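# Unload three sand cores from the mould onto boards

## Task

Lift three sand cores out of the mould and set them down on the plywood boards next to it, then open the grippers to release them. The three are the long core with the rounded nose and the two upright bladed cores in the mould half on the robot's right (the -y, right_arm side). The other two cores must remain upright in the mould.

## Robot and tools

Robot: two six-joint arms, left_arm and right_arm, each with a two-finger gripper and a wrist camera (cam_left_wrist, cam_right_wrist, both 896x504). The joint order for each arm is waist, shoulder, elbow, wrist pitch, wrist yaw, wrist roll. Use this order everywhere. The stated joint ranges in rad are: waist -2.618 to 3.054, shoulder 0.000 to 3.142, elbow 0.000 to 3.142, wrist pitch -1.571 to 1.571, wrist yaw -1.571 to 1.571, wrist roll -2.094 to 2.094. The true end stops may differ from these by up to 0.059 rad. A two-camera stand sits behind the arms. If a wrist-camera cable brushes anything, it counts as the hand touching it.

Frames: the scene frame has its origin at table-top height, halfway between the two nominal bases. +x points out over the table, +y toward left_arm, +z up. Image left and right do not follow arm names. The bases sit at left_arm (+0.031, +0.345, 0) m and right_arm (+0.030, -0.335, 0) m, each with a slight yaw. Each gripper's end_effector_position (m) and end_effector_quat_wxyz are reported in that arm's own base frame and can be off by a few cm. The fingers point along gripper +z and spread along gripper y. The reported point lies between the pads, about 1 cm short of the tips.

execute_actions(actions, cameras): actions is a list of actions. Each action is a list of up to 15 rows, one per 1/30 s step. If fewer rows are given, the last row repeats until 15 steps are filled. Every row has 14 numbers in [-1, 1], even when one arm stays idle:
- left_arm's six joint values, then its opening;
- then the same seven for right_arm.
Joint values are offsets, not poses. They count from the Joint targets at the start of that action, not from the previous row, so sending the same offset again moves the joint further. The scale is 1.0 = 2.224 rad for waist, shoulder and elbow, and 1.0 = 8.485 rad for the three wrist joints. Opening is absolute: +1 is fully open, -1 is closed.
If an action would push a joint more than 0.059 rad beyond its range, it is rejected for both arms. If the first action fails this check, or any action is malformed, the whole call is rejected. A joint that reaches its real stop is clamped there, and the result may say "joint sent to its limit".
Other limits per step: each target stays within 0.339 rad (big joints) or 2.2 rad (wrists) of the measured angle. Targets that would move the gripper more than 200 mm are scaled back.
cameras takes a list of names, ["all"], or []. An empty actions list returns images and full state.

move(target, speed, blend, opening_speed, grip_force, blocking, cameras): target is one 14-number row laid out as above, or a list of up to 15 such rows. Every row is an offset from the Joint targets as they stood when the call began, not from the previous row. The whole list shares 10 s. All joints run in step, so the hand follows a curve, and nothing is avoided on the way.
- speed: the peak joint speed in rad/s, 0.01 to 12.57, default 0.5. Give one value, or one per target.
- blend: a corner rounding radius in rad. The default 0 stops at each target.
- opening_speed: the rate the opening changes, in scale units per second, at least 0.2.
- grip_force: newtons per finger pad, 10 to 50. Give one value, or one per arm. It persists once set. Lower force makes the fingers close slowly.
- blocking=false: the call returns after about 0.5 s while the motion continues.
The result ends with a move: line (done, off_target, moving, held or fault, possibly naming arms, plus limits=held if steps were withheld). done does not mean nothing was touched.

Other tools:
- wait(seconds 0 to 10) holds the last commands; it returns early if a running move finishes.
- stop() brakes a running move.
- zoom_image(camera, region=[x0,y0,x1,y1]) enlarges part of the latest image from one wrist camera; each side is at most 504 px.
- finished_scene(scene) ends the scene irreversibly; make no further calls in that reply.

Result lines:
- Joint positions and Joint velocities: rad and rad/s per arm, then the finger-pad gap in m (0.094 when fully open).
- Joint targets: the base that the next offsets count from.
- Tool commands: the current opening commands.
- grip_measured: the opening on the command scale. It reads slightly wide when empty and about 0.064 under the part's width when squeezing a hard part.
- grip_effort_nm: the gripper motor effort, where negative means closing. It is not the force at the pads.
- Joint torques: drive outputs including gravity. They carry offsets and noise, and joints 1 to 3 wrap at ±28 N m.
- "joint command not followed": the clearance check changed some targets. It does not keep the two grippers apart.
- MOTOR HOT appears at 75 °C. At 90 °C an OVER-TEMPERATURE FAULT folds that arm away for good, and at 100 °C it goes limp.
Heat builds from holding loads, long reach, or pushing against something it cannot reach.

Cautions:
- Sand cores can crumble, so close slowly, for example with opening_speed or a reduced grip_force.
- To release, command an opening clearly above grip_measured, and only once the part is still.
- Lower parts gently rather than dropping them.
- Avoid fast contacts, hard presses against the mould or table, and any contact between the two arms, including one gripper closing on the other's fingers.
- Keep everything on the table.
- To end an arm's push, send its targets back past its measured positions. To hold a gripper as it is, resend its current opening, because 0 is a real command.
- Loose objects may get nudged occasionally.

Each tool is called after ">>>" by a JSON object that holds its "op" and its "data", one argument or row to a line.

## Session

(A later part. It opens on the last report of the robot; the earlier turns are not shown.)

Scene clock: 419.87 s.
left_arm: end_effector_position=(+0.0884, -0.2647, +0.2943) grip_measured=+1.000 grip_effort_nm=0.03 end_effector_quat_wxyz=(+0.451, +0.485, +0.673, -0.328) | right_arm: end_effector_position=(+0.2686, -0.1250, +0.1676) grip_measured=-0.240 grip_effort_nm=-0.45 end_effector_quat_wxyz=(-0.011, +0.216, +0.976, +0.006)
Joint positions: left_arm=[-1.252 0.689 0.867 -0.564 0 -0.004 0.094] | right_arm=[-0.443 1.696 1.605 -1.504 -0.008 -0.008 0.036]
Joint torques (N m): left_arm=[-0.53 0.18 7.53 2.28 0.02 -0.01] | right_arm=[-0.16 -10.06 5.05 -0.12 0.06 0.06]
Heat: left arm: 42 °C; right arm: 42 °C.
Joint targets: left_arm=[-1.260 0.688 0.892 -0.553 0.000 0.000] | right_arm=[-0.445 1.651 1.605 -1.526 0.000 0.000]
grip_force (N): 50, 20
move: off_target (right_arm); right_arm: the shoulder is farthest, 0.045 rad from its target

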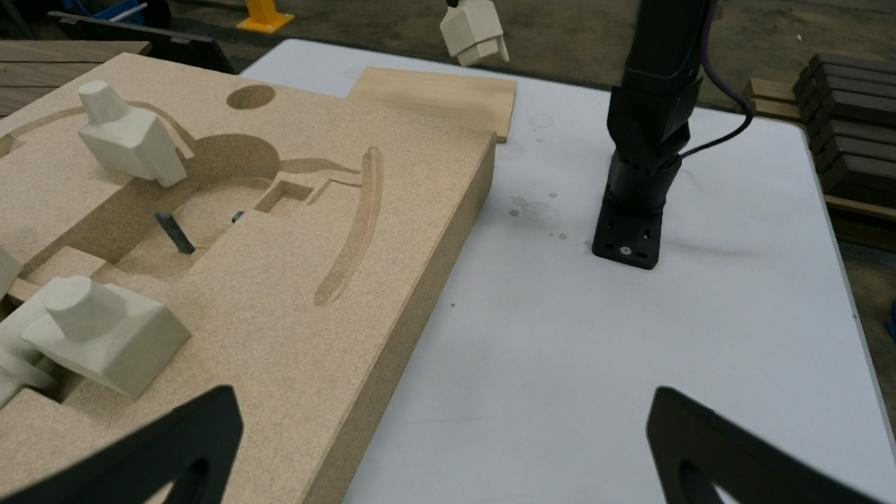

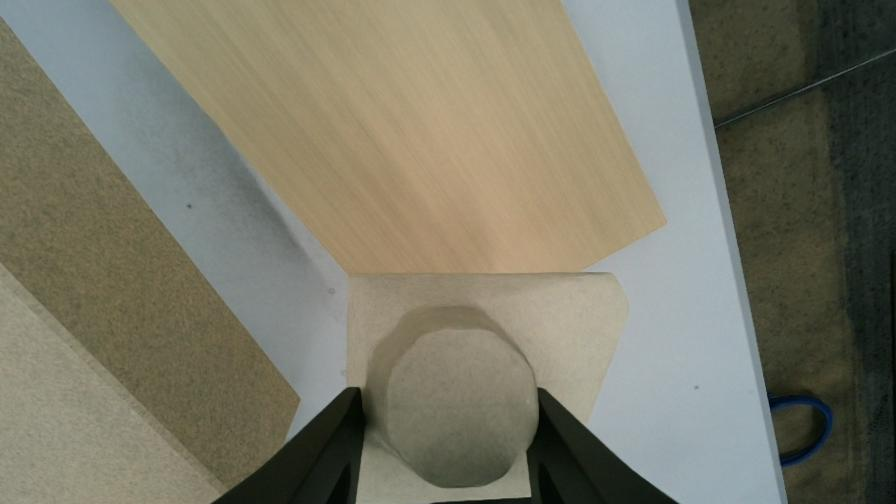

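>>> {"op": "move", "data": {
  "target": [0,0,0,0,0,0,1,0,-0.0791,-0.1937,0.02403,0,0,-0.6],
  "speed": 0.3,
  "cameras": ["all"]
}}

>>> {"op": "zoom_image", "data": {
  "camera": "cam_left_wrist",
  "region": [340, 0, 640, 180]
}}

Scene clock: 437.13 s.
left_arm: end_effector_position=(+0.0884, -0.2647, +0.2943) grip_measured=+1.000 grip_effort_nm=0.03 end_effector_quat_wxyz=(+0.451, +0.485, +0.673, -0.328) | right_arm: end_effector_position=(+0.2106, -0.0974, +0.1077) grip_measured=-0.241 grip_effort_nm=-0.45 end_effector_quat_wxyz=(-0.045, +0.216, +0.975, +0.014)
Joint positions: left_arm=[-1.252 0.689 0.867 -0.564 0 -0.004 0.094] | right_arm=[-0.443 1.513 1.173 -1.325 -0.008 -0.008 0.036]
Joint torques (N m): left_arm=[-0.5 0.28 7.49 2.28 0.03 0] | right_arm=[-0.12 -7.92 5.12 -0.02 0.06 0.05]
Heat: left arm: 42 °C; right arm: 43 °C.
Joint targets: left_arm=[-1.260 0.688 0.892 -0.553 0.000 0.000] | right_arm=[-0.445 1.475 1.175 -1.322 -0.001 0.000]
grip_force (N): 50, 20
move: off_target (right_arm); right_arm: the shoulder is farthest, 0.038 rad from its target

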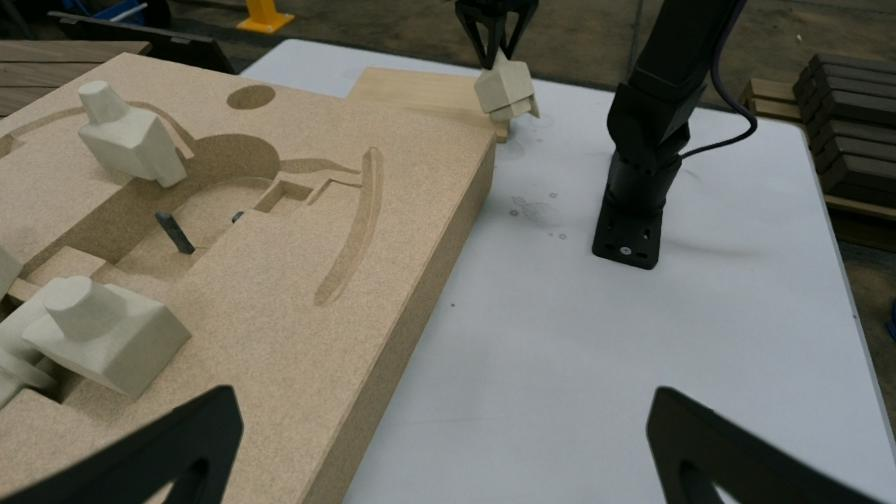

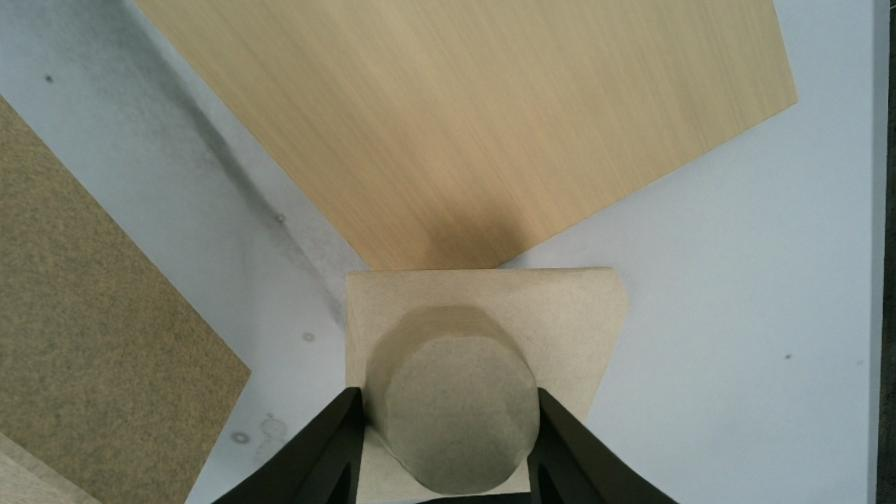

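Scaled by 1.680.

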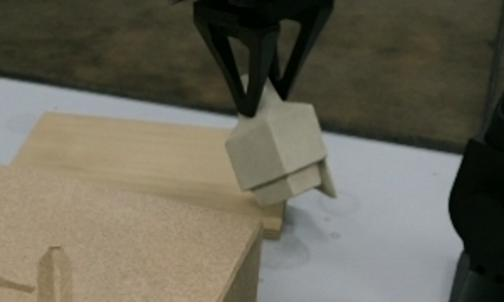

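>>> {"op": "move", "data": {
  "target": [
    [0,0,0,0,0,0,1,0,0.0549,0.0509,0.0009,0,0,-0.6],
    [0,0,0,0,0,0,1,0,0.0567,0.0174,0.0102,0,0,-0.6]
  ],
  "speed": [0.3,0.1],
  "cameras": ["all"]
}}

>>> {"op": "zoom_image", "data": {
  "camera": "cam_left_wrist",
  "region": [340, 0, 640, 180]
}}

Scene clock: 464.40 s.
left_arm: end_effector_position=(+0.0884, -0.2647, +0.2943) grip_measured=+1.000 grip_effort_nm=0.03 end_effector_quat_wxyz=(+0.451, +0.485, +0.673, -0.328) | right_arm: end_effector_position=(+0.2377, -0.1103, +0.0967) grip_measured=-0.242 grip_effort_nm=-0.45 end_effector_quat_wxyz=(-0.027, +0.216, +0.976, +0.010)
Joint positions: left_arm=[-1.252 0.689 0.867 -0.564 0 -0.004 0.094] | right_arm=[-0.443 1.597 1.214 -1.246 -0.007 -0.008 0.036]
Joint torques (N m): left_arm=[-0.57 0.32 7.51 2.3 0.02 -0.02] | right_arm=[-0.14 -5.2 4.94 0.11 0.06 0.05]
Heat: left arm: 43 °C; right arm: 40 °C.
Joint targets: left_arm=[-1.260 0.688 0.892 -0.553 0.000 0.000] | right_arm=[-0.445 1.601 1.213 -1.235 0.000 0.000]
grip_force (N): 50, 20
move: done

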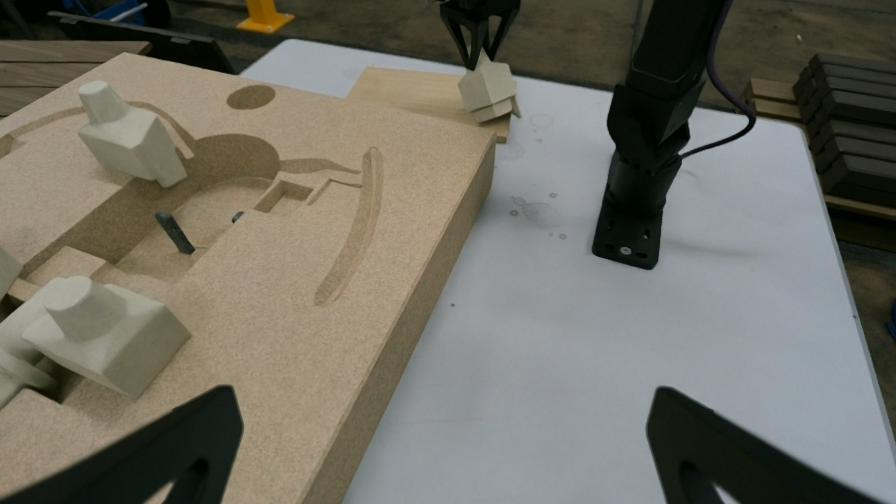

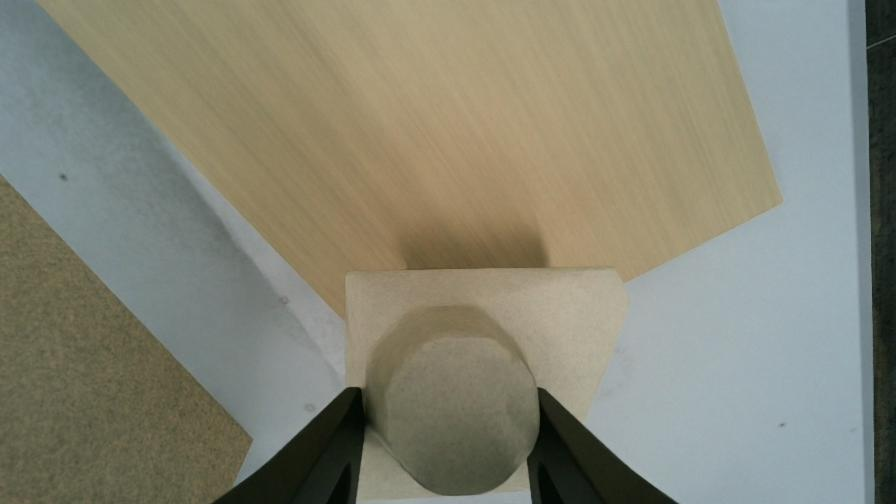

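Scaled by 1.680.

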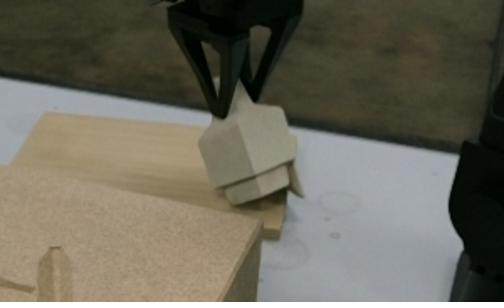

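>>> {"op": "move", "data": {
  "target": [0,0,0,0,0,0,1,0,0.0135,0,0.0015,0,0,-0.6],
  "speed": 0.1,
  "cameras": ["all"]
}}

>>> {"op": "zoom_image", "data": {
  "camera": "cam_left_wrist",
  "region": [340, 0, 640, 180]
}}

Scene clock: 469.27 s.
left_arm: end_effector_position=(+0.0884, -0.2647, +0.2943) grip_measured=+1.000 grip_effort_nm=0.03 end_effector_quat_wxyz=(+0.451, +0.485, +0.673, -0.328) | right_arm: end_effector_position=(+0.2462, -0.1132, +0.0917) grip_measured=-0.242 grip_effort_nm=-0.45 end_effector_quat_wxyz=(-0.017, +0.217, +0.976, +0.011)
Joint positions: left_arm=[-1.252 0.689 0.867 -0.564 0 -0.004 0.094] | right_arm=[-0.443 1.615 1.214 -1.208 -0.013 -0.007 0.036]
Joint torques (N m): left_arm=[-0.57 0.32 7.57 2.28 0.01 0] | right_arm=[-0.14 -4.45 4.97 -0.07 0.11 0.04]
Heat: left arm: 43 °C; right arm: 39 °C.
Joint targets: left_arm=[-1.260 0.688 0.892 -0.553 0.000 0.000] | right_arm=[-0.445 1.631 1.213 -1.222 -0.001 0.000]
grip_force (N): 50, 20
move: done

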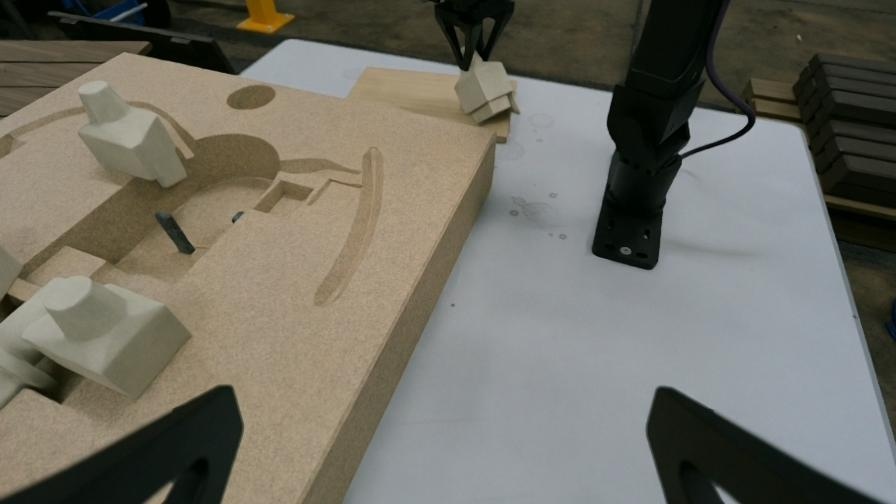

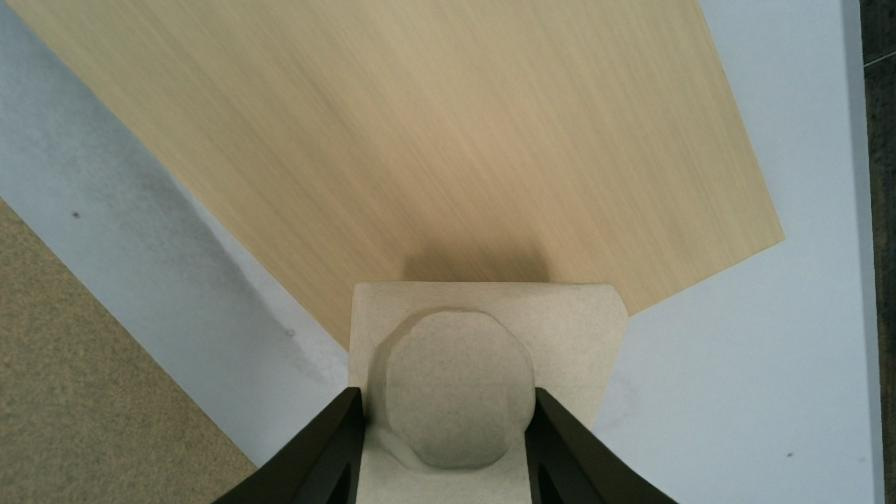

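Scaled by 1.680.

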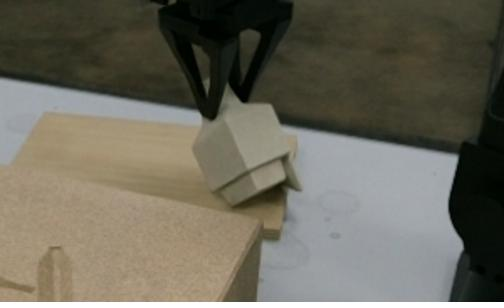

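>>> {"op": "move", "data": {
  "target": [
    [0,0,0,0,0,0,1,0,0.0468,0.0459,-0.0008,0,0,-0.6],
    [0,0,0,0,0,0,1,0,0.0805,0.0659,0.0024,0,0,-0.6]
  ],
  "speed": 0.12,
  "blend": 0.02,
  "cameras": ["all"]
}}

>>> {"op": "zoom_image", "data": {
  "camera": "cam_left_wrist",
  "region": [340, 0, 640, 180]
}}

Scene clock: 477.50 s.
left_arm: end_effector_position=(+0.0884, -0.2647, +0.2943) grip_measured=+1.000 grip_effort_nm=0.03 end_effector_quat_wxyz=(+0.451, +0.485, +0.673, -0.328) | right_arm: end_effector_position=(+0.2748, -0.1293, +0.0708) grip_measured=-0.597 grip_effort_nm=-0.13 end_effector_quat_wxyz=(-0.042, +0.219, +0.975, +0.010)
Joint positions: left_arm=[-1.252 0.689 0.867 -0.564 0 -0.004 0.094] | right_arm=[-0.443 1.798 1.336 -1.195 0 -0.002 0.019]
Joint torques (N m): left_arm=[-0.54 0.23 7.56 2.28 0.04 -0.01] | right_arm=[-0.14 -6.12 6.82 -0.09 0 -0.01]
Heat: left arm: 43 °C; right arm: 38 °C.
Joint targets: left_arm=[-1.260 0.688 0.892 -0.553 0.000 0.000] | right_arm=[-0.445 1.810 1.360 -1.202 0.000 0.000]
grip_force (N): 50, 20
move: done

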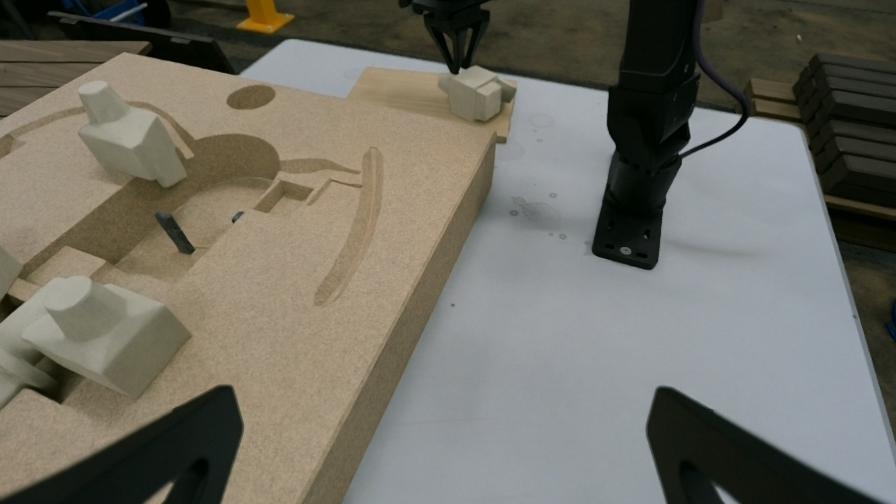

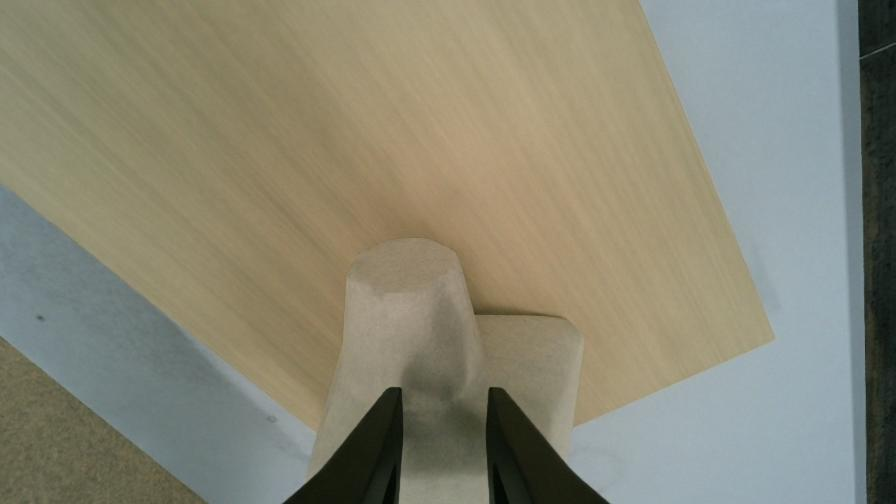

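Scaled by 1.680.

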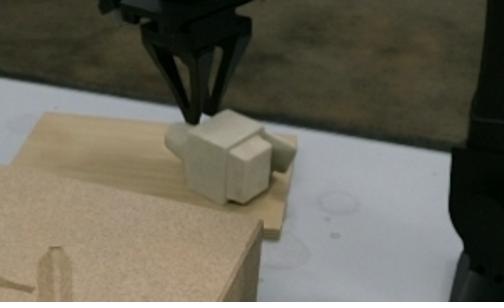

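>>> {"op": "move", "data": {
  "target": [
    [0,0,0,0,0,0,1,0,-0.1124,0,0,0,0,-0.6],
    [0,0,0,0,0,0,1,0.4655,-0.0579,-0.0177,0.1027,0.0533,0.0409,-0.6],
    [0,0,0,0,0,0,1,0.4655,-0.0579,-0.0177,0.1027,0.0533,0.0409,1]
  ],
  "speed": [0.3,0.7,0.5],
  "blend": [0.03,0,0],
  "grip_force": [50,50],
  "cameras": ["all"]
}}

Scene clock: 502.27 s.
left_arm: end_effector_position=(+0.0884, -0.2647, +0.2943) grip_measured=+1.000 grip_effort_nm=0.03 end_effector_quat_wxyz=(+0.451, +0.485, +0.673, -0.328) | right_arm: end_effector_position=(+0.4366, +0.2044, +0.2067) grip_measured=+0.997 grip_effort_nm=0.18 end_effector_quat_wxyz=(+0.458, -0.023, +0.889, +0.009)
Joint positions: left_arm=[-1.252 0.689 0.867 -0.564 0 -0.004 0.094] | right_arm=[0.596 1.669 1.33 -0.357 0.44 0.336 0.094]
Joint torques (N m): left_arm=[-0.47 0.14 7.57 2.27 0.04 -0.02] | right_arm=[-0.53 -6.41 5.48 1.5 0.24 0.09]
Heat: left arm: 44 °C; right arm: 38 °C.
Joint targets: left_arm=[-1.260 0.688 0.892 -0.553 0.000 0.000] | right_arm=[0.590 1.681 1.320 -0.330 0.452 0.347]
move: done

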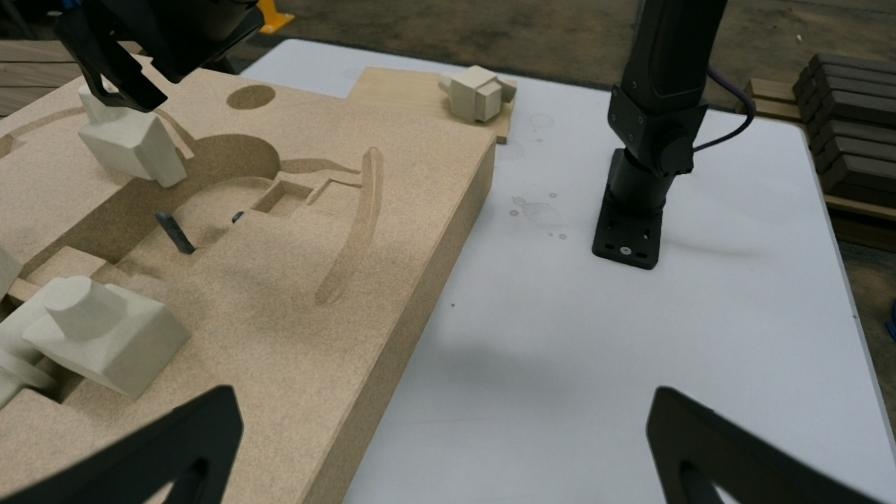

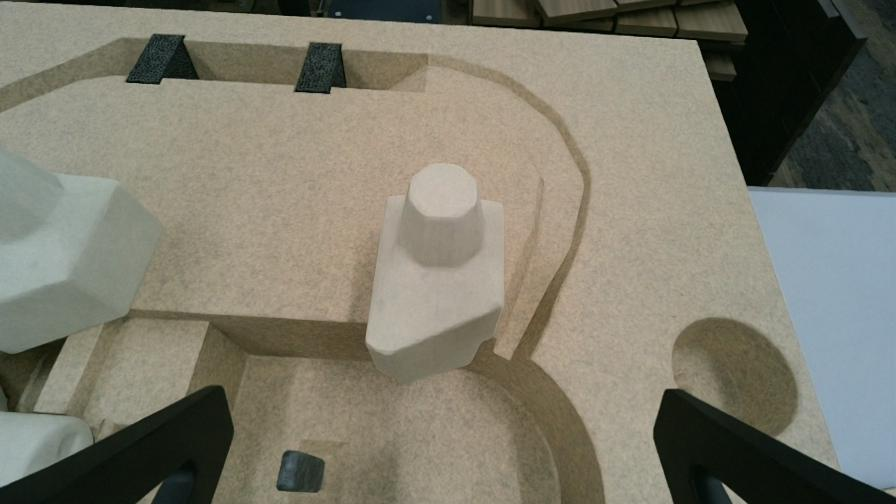

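>>> {"op": "move", "data": {
  "target": [0,0,0,0,0,0,1,-0.0338,0.0975,0.0468,0.0157,-0.007,-0.0062,1],
  "speed": 0.3,
  "cameras": ["cam_right_wrist"]
}}

Scene clock: 510.23 s.
left_arm: end_effector_position=(+0.0884, -0.2647, +0.2943) grip_measured=+1.000 grip_effort_nm=0.03 end_effector_quat_wxyz=(+0.451, +0.485, +0.673, -0.328) | right_arm: end_effector_position=(+0.4885, +0.2014, +0.1492) grip_measured=+0.997 grip_effort_nm=0.18 end_effector_quat_wxyz=(+0.441, -0.019, +0.897, -0.002)
Joint positions: left_arm=[-1.252 0.689 0.867 -0.564 0 -0.004 0.094] | right_arm=[0.52 1.887 1.391 -0.226 0.393 0.299 0.094]
Joint torques (N m): left_arm=[-0.53 0.23 7.5 2.26 0.03 -0.01] | right_arm=[-0.32 -8.06 8.75 1.51 0.08 -0.09]
Heat: left arm: 44 °C; right arm: 37 °C.
Joint targets: left_arm=[-1.260 0.688 0.892 -0.553 0.000 0.000] | right_arm=[0.515 1.898 1.425 -0.197 0.392 0.294]
move: done
Images, in order (width x height): cam_right_wrist 896x504.

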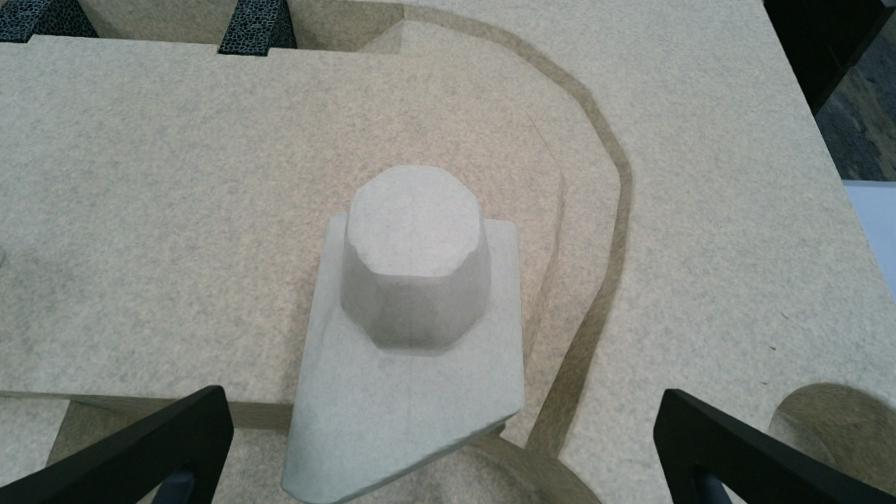

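>>> {"op": "move", "data": {
  "target": [0,0,0,0,0,0,1,-0.0068,0.0459,0.0746,-0.0074,0,0,1],
  "speed": 0.2,
  "cameras": ["cam_right_wrist"]
}}

Scene clock: 524.03 s.
left_arm: end_effector_position=(+0.0884, -0.2647, +0.2943) grip_measured=+1.000 grip_effort_nm=0.03 end_effector_quat_wxyz=(+0.451, +0.485, +0.673, -0.328) | right_arm: end_effector_position=(+0.5209, +0.2115, +0.1653) grip_measured=+0.997 grip_effort_nm=0.18 end_effector_quat_wxyz=(+0.458, -0.009, +0.889, +0.004)
Joint positions: left_arm=[-1.252 0.689 0.867 -0.564 0 -0.004 0.094] | right_arm=[0.507 1.983 1.558 -0.253 0.392 0.298 0.094]
Joint torques (N m): left_arm=[-0.51 0.25 7.58 2.28 0 0.02] | right_arm=[-0.61 -8.44 8.81 1.28 0.11 -0.08]
Heat: left arm: 45 °C; right arm: 39 °C.
Joint targets: left_arm=[-1.260 0.688 0.892 -0.553 0.000 0.000] | right_arm=[0.500 2.000 1.591 -0.260 0.392 0.294]
move: done
Images, in order (width x height): cam_right_wrist 896x504.

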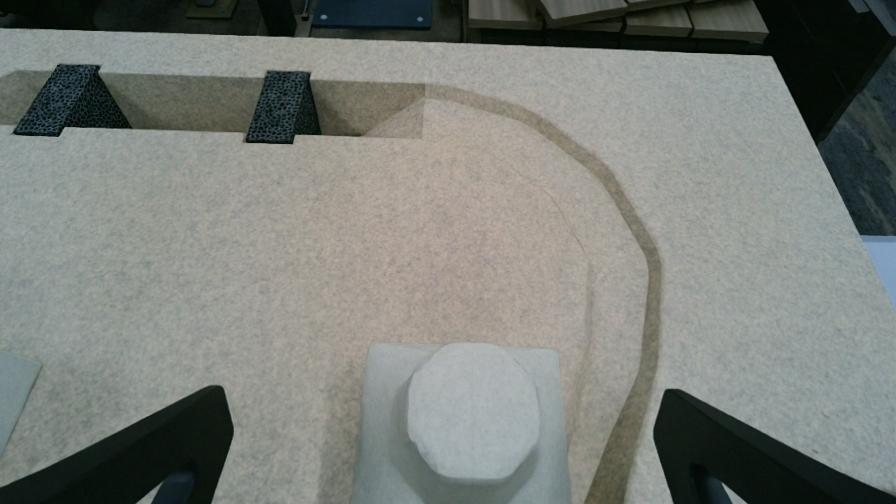

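>>> {"op": "move", "data": {
  "target": [0,0,0,0,0,0,1,-0.0035,-0.0202,-0.0378,0.0071,0,0,1],
  "speed": 0.15,
  "cameras": ["cam_right_wrist"]
}}

Scene clock: 531.33 s.
left_arm: end_effector_position=(+0.0884, -0.2647, +0.2943) grip_measured=+1.000 grip_effort_nm=0.03 end_effector_quat_wxyz=(+0.451, +0.485, +0.673, -0.328) | right_arm: end_effector_position=(+0.5180, +0.2051, +0.1510) grip_measured=+0.997 grip_effort_nm=0.18 end_effector_quat_wxyz=(+0.451, -0.007, +0.893, -0.002)
Joint positions: left_arm=[-1.252 0.689 0.867 -0.564 0 -0.004 0.094] | right_arm=[0.499 1.983 1.514 -0.229 0.392 0.298 0.094]
Joint torques (N m): left_arm=[-0.59 0.23 7.53 2.29 0.03 -0.02] | right_arm=[-0.62 -11.93 5.59 1.51 0.11 -0.09]
Heat: left arm: 45 °C; right arm: 40 °C.
Joint targets: left_arm=[-1.260 0.688 0.892 -0.553 0.000 0.000] | right_arm=[0.492 1.955 1.506 -0.200 0.392 0.294]
move: done
Images, in order (width x height): cam_right_wrist 896x504.

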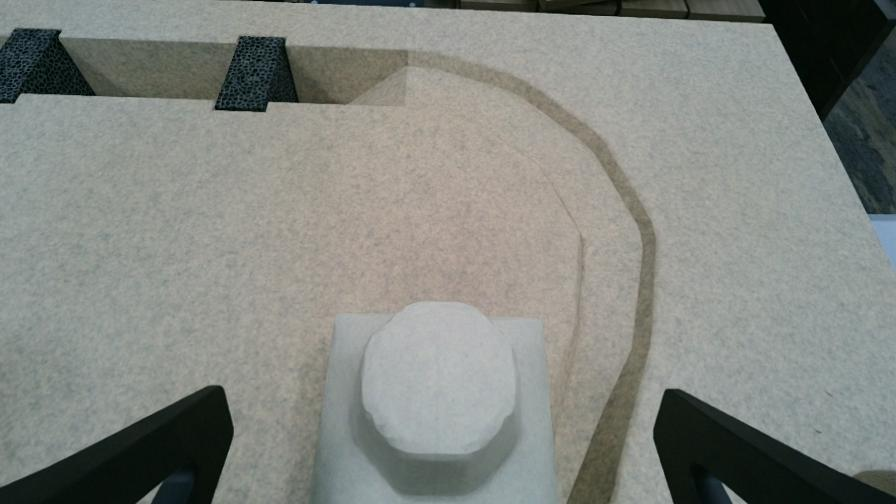

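>>> {"op": "move", "data": {
  "target": [0,0,0,0,0,0,1,0,0,0,0.0026,0,0,1],
  "speed": 0.15
}}

>>> {"op": "move", "data": {
  "target": [0,0,0,0,0,0,1,0,0,0,0,0,0,-0.6],
  "grip_force": [50,45],
  "opening_speed": 0.6,
  "cameras": ["cam_right_wrist"]
}}

Scene clock: 536.93 s.
left_arm: end_effector_position=(+0.0884, -0.2647, +0.2943) grip_measured=+1.000 grip_effort_nm=0.03 end_effector_quat_wxyz=(+0.451, +0.485, +0.673, -0.328) | right_arm: end_effector_position=(+0.5209, +0.2066, +0.1550) grip_measured=+0.997 grip_effort_nm=0.18 end_effector_quat_wxyz=(+0.459, -0.005, +0.888, +0.003)
Joint positions: left_arm=[-1.252 0.689 0.867 -0.564 0 -0.004 0.094] | right_arm=[0.499 1.983 1.514 -0.207 0.392 0.298 0.094]
Joint torques (N m): left_arm=[-0.47 0.27 7.57 2.28 0.02 -0.02] | right_arm=[-0.58 -11.96 5.61 1.57 0.11 -0.09]
Heat: left arm: 45 °C; right arm: 42 °C.
Joint targets: left_arm=[-1.260 0.688 0.892 -0.553 0.000 0.000] | right_arm=[0.492 1.955 1.506 -0.178 0.392 0.294]
move: done

Scene clock: 539.80 s.
left_arm: end_effector_position=(+0.0884, -0.2647, +0.2943) grip_measured=+1.000 grip_effort_nm=0.03 end_effector_quat_wxyz=(+0.451, +0.485, +0.673, -0.328) | right_arm: end_effector_position=(+0.5210, +0.2069, +0.1552) grip_measured=-0.260 grip_effort_nm=-0.91 end_effector_quat_wxyz=(+0.460, -0.005, +0.888, +0.003)
Joint positions: left_arm=[-1.252 0.689 0.867 -0.564 0 -0.004 0.094] | right_arm=[0.499 1.983 1.514 -0.205 0.391 0.298 0.035]
Joint torques (N m): left_arm=[-0.44 0.25 7.5 2.29 0.01 -0.02] | right_arm=[-0.59 -11.97 5.6 1.54 0.11 -0.08]
Heat: left arm: 45 °C; right arm: 43 °C.
Joint targets: left_arm=[-1.260 0.688 0.892 -0.553 0.000 0.000] | right_arm=[0.492 1.955 1.506 -0.178 0.392 0.294]
grip_force (N): 50, 45
move: done
Images, in order (width x height): cam_right_wrist 896x504.

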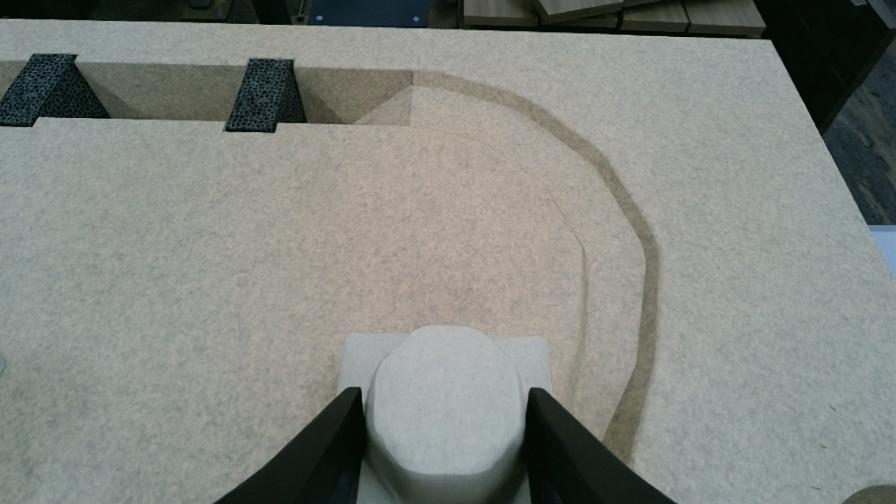

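>>> {"op": "move", "data": {
  "target": [
    [0,0,0,0,0,0,1,0,-0.0085,0.0742,-0.01945,0,0,-0.6],
    [0,0,0,0,0,0,1,0,-0.004,0.1596,-0.04,0,0,-0.6]
  ],
  "speed": 0.2,
  "blend": 0.02,
  "cameras": ["all"]
}}

Scene clock: 548.40 s.
left_arm: end_effector_position=(+0.0884, -0.2647, +0.2943) grip_measured=+1.000 grip_effort_nm=0.03 end_effector_quat_wxyz=(+0.451, +0.485, +0.673, -0.328) | right_arm: end_effector_position=(+0.5179, +0.2077, +0.2187) grip_measured=-0.264 grip_effort_nm=-0.91 end_effector_quat_wxyz=(+0.435, -0.014, +0.900, -0.003)
Joint positions: left_arm=[-1.252 0.689 0.867 -0.564 0 -0.004 0.094] | right_arm=[0.499 1.983 1.812 -0.562 0.378 0.298 0.035]
Joint torques (N m): left_arm=[-0.54 0.28 7.41 2.28 0.02 0] | right_arm=[-0.59 -12.77 10.17 1.64 0.25 -0.08]
Heat: left arm: 45 °C; right arm: 46 °C.
Joint targets: left_arm=[-1.260 0.688 0.892 -0.553 0.000 0.000] | right_arm=[0.492 1.946 1.862 -0.517 0.392 0.294]
grip_force (N): 50, 45
move: off_target (right_arm); right_arm: the elbow is farthest, 0.049 rad from its target

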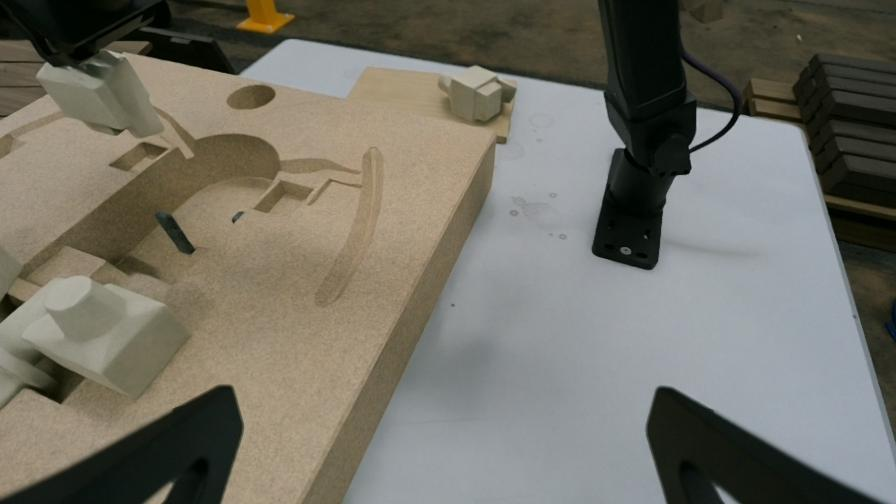

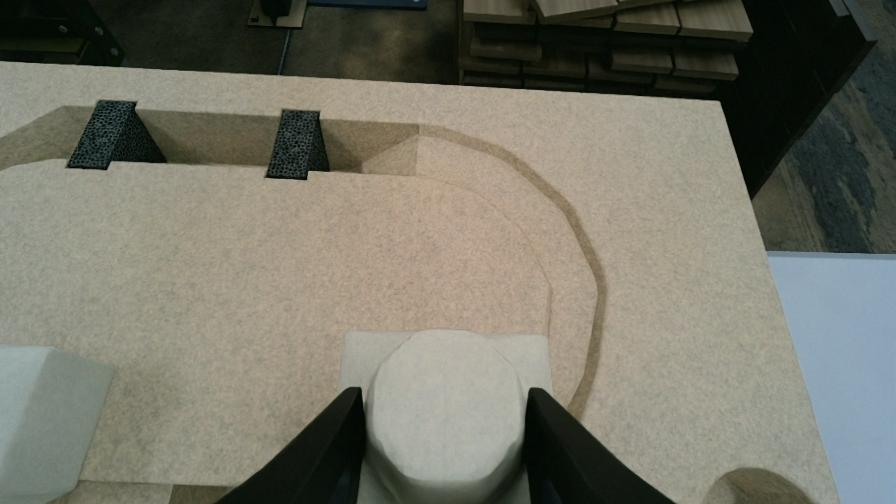

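>>> {"op": "move", "data": {
  "target": [
    [0,0,0,0,0,0,1,0,0,0.0674,-0.0177,0,0,-0.6],
    [0,0,0,0,0,0,1,-0.1987,-0.0926,-0.0189,-0.0767,-0.0285,-0.0205,-0.6],
    [0,0,0,0,0,0,1,-0.3548,-0.0004,0.0216,-0.1036,-0.0462,-0.0346,-0.6]
  ],
  "speed": 0.4,
  "blend": 0.05,
  "cameras": ["all"]
}}

>>> {"op": "zoom_image", "data": {
  "camera": "cam_left_wrist",
  "region": [300, 0, 600, 180]
}}

Scene clock: 590.40 s.
left_arm: end_effector_position=(+0.0884, -0.2647, +0.2943) grip_measured=+1.000 grip_effort_nm=0.03 end_effector_quat_wxyz=(+0.451, +0.485, +0.673, -0.328) | right_arm: end_effector_position=(+0.3762, -0.1167, +0.1562) grip_measured=-0.265 grip_effort_nm=-0.91 end_effector_quat_wxyz=(+0.056, +0.154, +0.986, -0.011)
Joint positions: left_arm=[-1.252 0.689 0.867 -0.564 0 -0.004 0.094] | right_arm=[-0.301 1.946 1.868 -1.38 0.006 0.009 0.035]
Joint torques (N m): left_arm=[-0.53 0.23 7.5 2.3 0.01 0] | right_arm=[0.36 -8.51 8.54 0.14 -0.06 -0.15]
Heat: left arm: 46 °C; right arm: 52 °C.
Joint targets: left_arm=[-1.260 0.688 0.892 -0.553 0.000 0.000] | right_arm=[-0.297 1.945 1.909 -1.396 0.000 0.001]
grip_force (N): 50, 45
move: off_target (right_arm); right_arm: the elbow is farthest, 0.042 rad from its target

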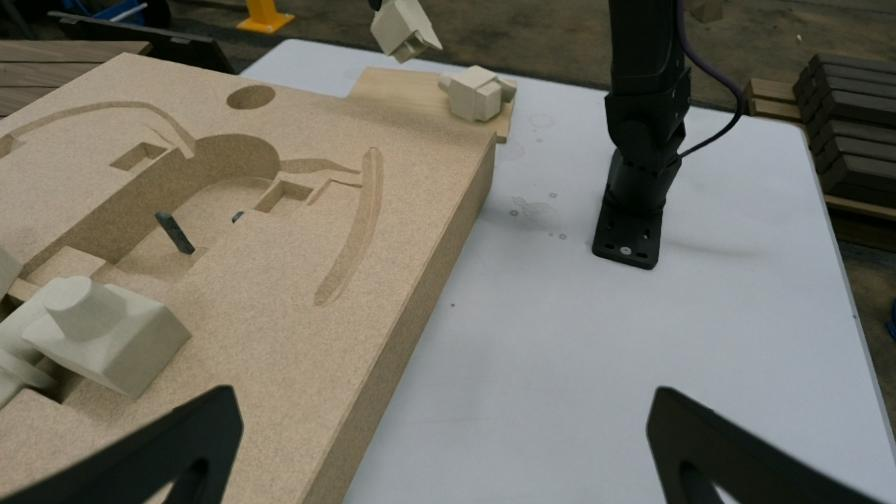

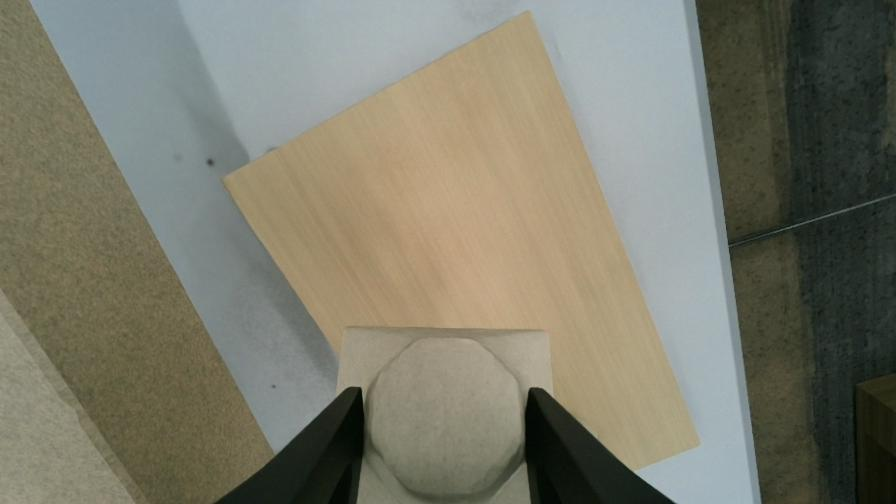

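Scaled by 1.680.

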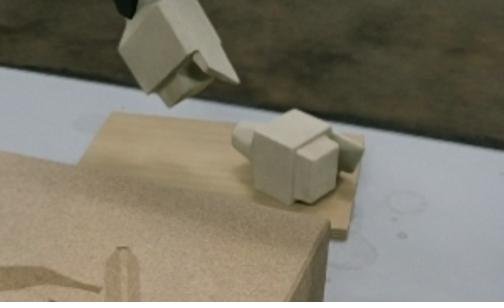

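>>> {"op": "move", "data": {
  "target": [0,0,0,0,0,0,1,0,0.1259,0.0859,-0.0101,0,0,-0.6],
  "speed": 0.3,
  "cameras": ["all"]
}}

>>> {"op": "zoom_image", "data": {
  "camera": "cam_left_wrist",
  "region": [300, 0, 600, 180]
}}

Scene clock: 603.50 s.
left_arm: end_effector_position=(+0.0884, -0.2647, +0.2943) grip_measured=+1.000 grip_effort_nm=0.03 end_effector_quat_wxyz=(+0.451, +0.485, +0.673, -0.328) | right_arm: end_effector_position=(+0.4022, -0.1248, +0.0969) grip_measured=-0.265 grip_effort_nm=-0.91 end_effector_quat_wxyz=(-0.022, +0.154, +0.988, +0.000)
Joint positions: left_arm=[-1.252 0.689 0.867 -0.564 0 -0.004 0.094] | right_arm=[-0.301 2.226 2.062 -1.451 0.006 0.008 0.035]
Joint torques (N m): left_arm=[-0.58 0.24 7.61 2.27 0.02 -0.01] | right_arm=[0.31 -10.37 8.14 -0.23 -0.06 -0.12]
Heat: left arm: 46 °C; right arm: 47 °C.
Joint targets: left_arm=[-1.260 0.688 0.892 -0.553 0.000 0.000] | right_arm=[-0.297 2.225 2.100 -1.482 0.000 0.001]
grip_force (N): 50, 45
move: off_target (right_arm); right_arm: the elbow is farthest, 0.038 rad from its target

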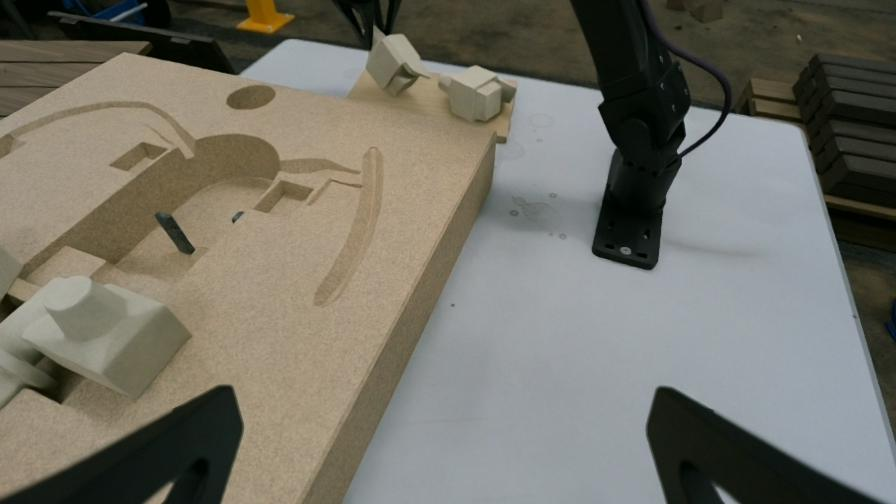

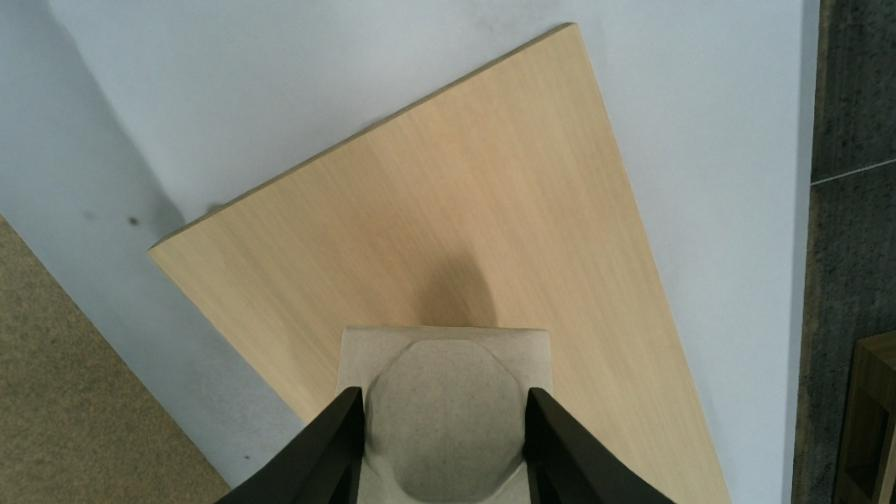

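Scaled by 1.680.

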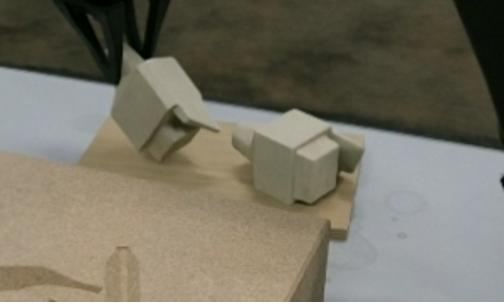

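>>> {"op": "move", "data": {
  "target": [0,0,0,0,0,0,1,0,0.0607,0.0405,-0.0057,0,0,-0.6],
  "speed": 0.12,
  "cameras": ["all"]
}}

>>> {"op": "zoom_image", "data": {
  "camera": "cam_left_wrist",
  "region": [300, 0, 600, 180]
}}

Scene clock: 613.17 s.
left_arm: end_effector_position=(+0.0884, -0.2647, +0.2943) grip_measured=+1.000 grip_effort_nm=0.03 end_effector_quat_wxyz=(+0.451, +0.485, +0.673, -0.328) | right_arm: end_effector_position=(+0.4131, -0.1277, +0.0762) grip_measured=-0.265 grip_effort_nm=-0.91 end_effector_quat_wxyz=(-0.045, +0.154, +0.987, +0.005)
Joint positions: left_arm=[-1.252 0.689 0.867 -0.564 0 -0.004 0.094] | right_arm=[-0.301 2.339 2.168 -1.489 0.003 0.008 0.035]
Joint torques (N m): left_arm=[-0.54 0.25 7.58 2.29 0.03 0] | right_arm=[0.23 -9.32 6.83 -0.44 0.01 -0.12]
Heat: left arm: 46 °C; right arm: 45 °C.
Joint targets: left_arm=[-1.260 0.688 0.892 -0.553 0.000 0.000] | right_arm=[-0.297 2.360 2.191 -1.530 0.000 0.001]
grip_force (N): 50, 45
move: off_target (right_arm); right_arm: the wrist pitch is farthest, 0.041 rad from its target

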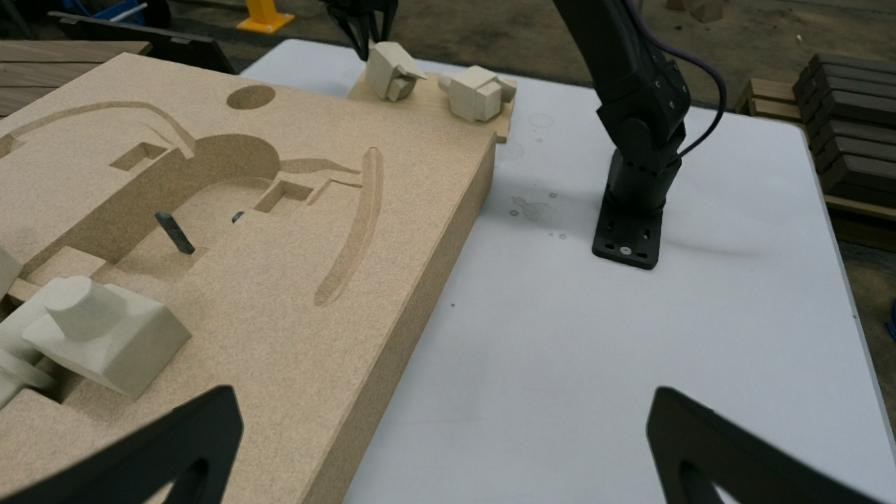

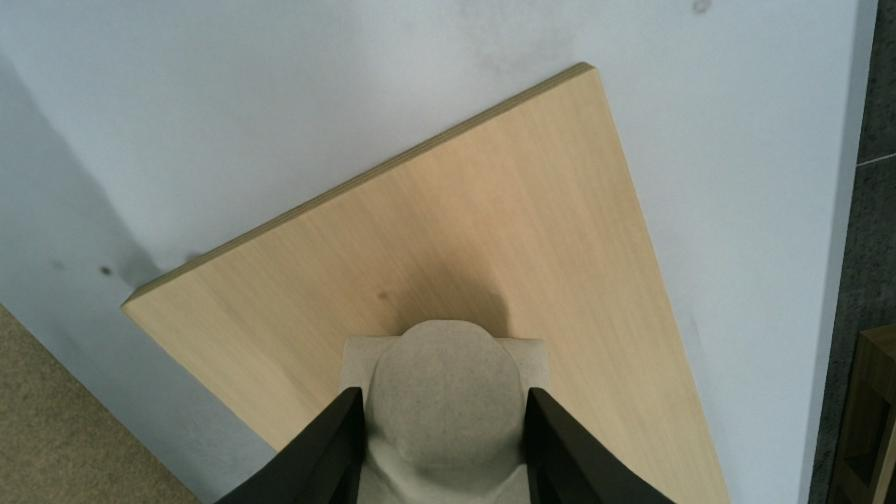

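Scaled by 1.680.

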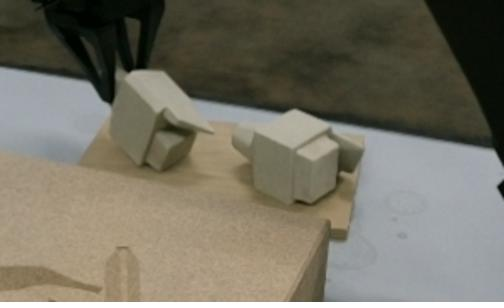

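>>> {"op": "move", "data": {
  "target": [0,0,0,0,0,0,1,0,-0.0832,-0.0769,0.0066,0,0,-0.6],
  "speed": 0.2,
  "cameras": ["cam_right_wrist"]
}}

Scene clock: 626.83 s.
left_arm: end_effector_position=(+0.0884, -0.2647, +0.2943) grip_measured=+1.000 grip_effort_nm=0.03 end_effector_quat_wxyz=(+0.451, +0.485, +0.673, -0.328) | right_arm: end_effector_position=(+0.3884, -0.1196, +0.0848) grip_measured=-0.266 grip_effort_nm=-0.91 end_effector_quat_wxyz=(-0.056, +0.154, +0.987, +0.008)
Joint positions: left_arm=[-1.252 0.689 0.867 -0.564 0 -0.004 0.094] | right_arm=[-0.301 2.234 2.022 -1.471 0.001 0.008 0.034]
Joint torques (N m): left_arm=[-0.44 0.25 7.53 2.27 0.04 -0.02] | right_arm=[0.29 -15.16 4.82 -0.11 -0.01 -0.12]
Heat: left arm: 46 °C; right arm: 43 °C.
Joint targets: left_arm=[-1.260 0.688 0.892 -0.553 0.000 0.000] | right_arm=[-0.297 2.175 2.020 -1.474 0.000 0.001]
grip_force (N): 50, 45
move: off_target (right_arm); right_arm: the shoulder is farthest, 0.059 rad from its target
Images, in order (width x height): cam_right_wrist 896x504.

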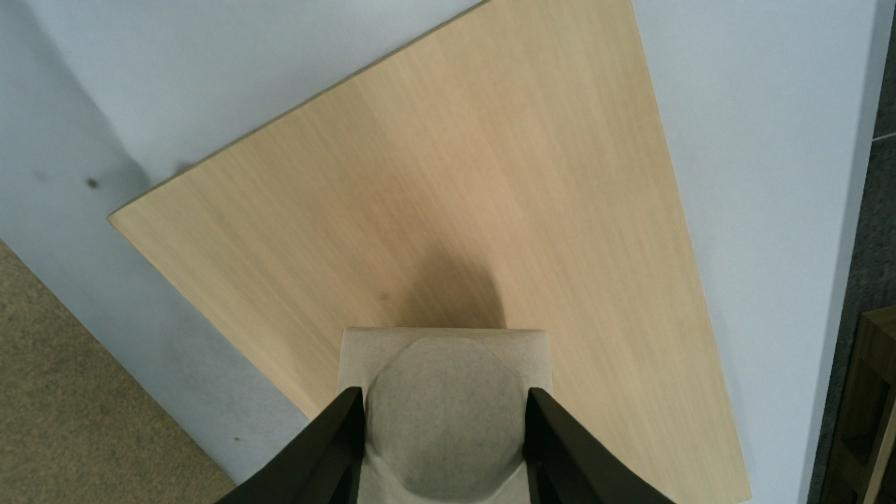

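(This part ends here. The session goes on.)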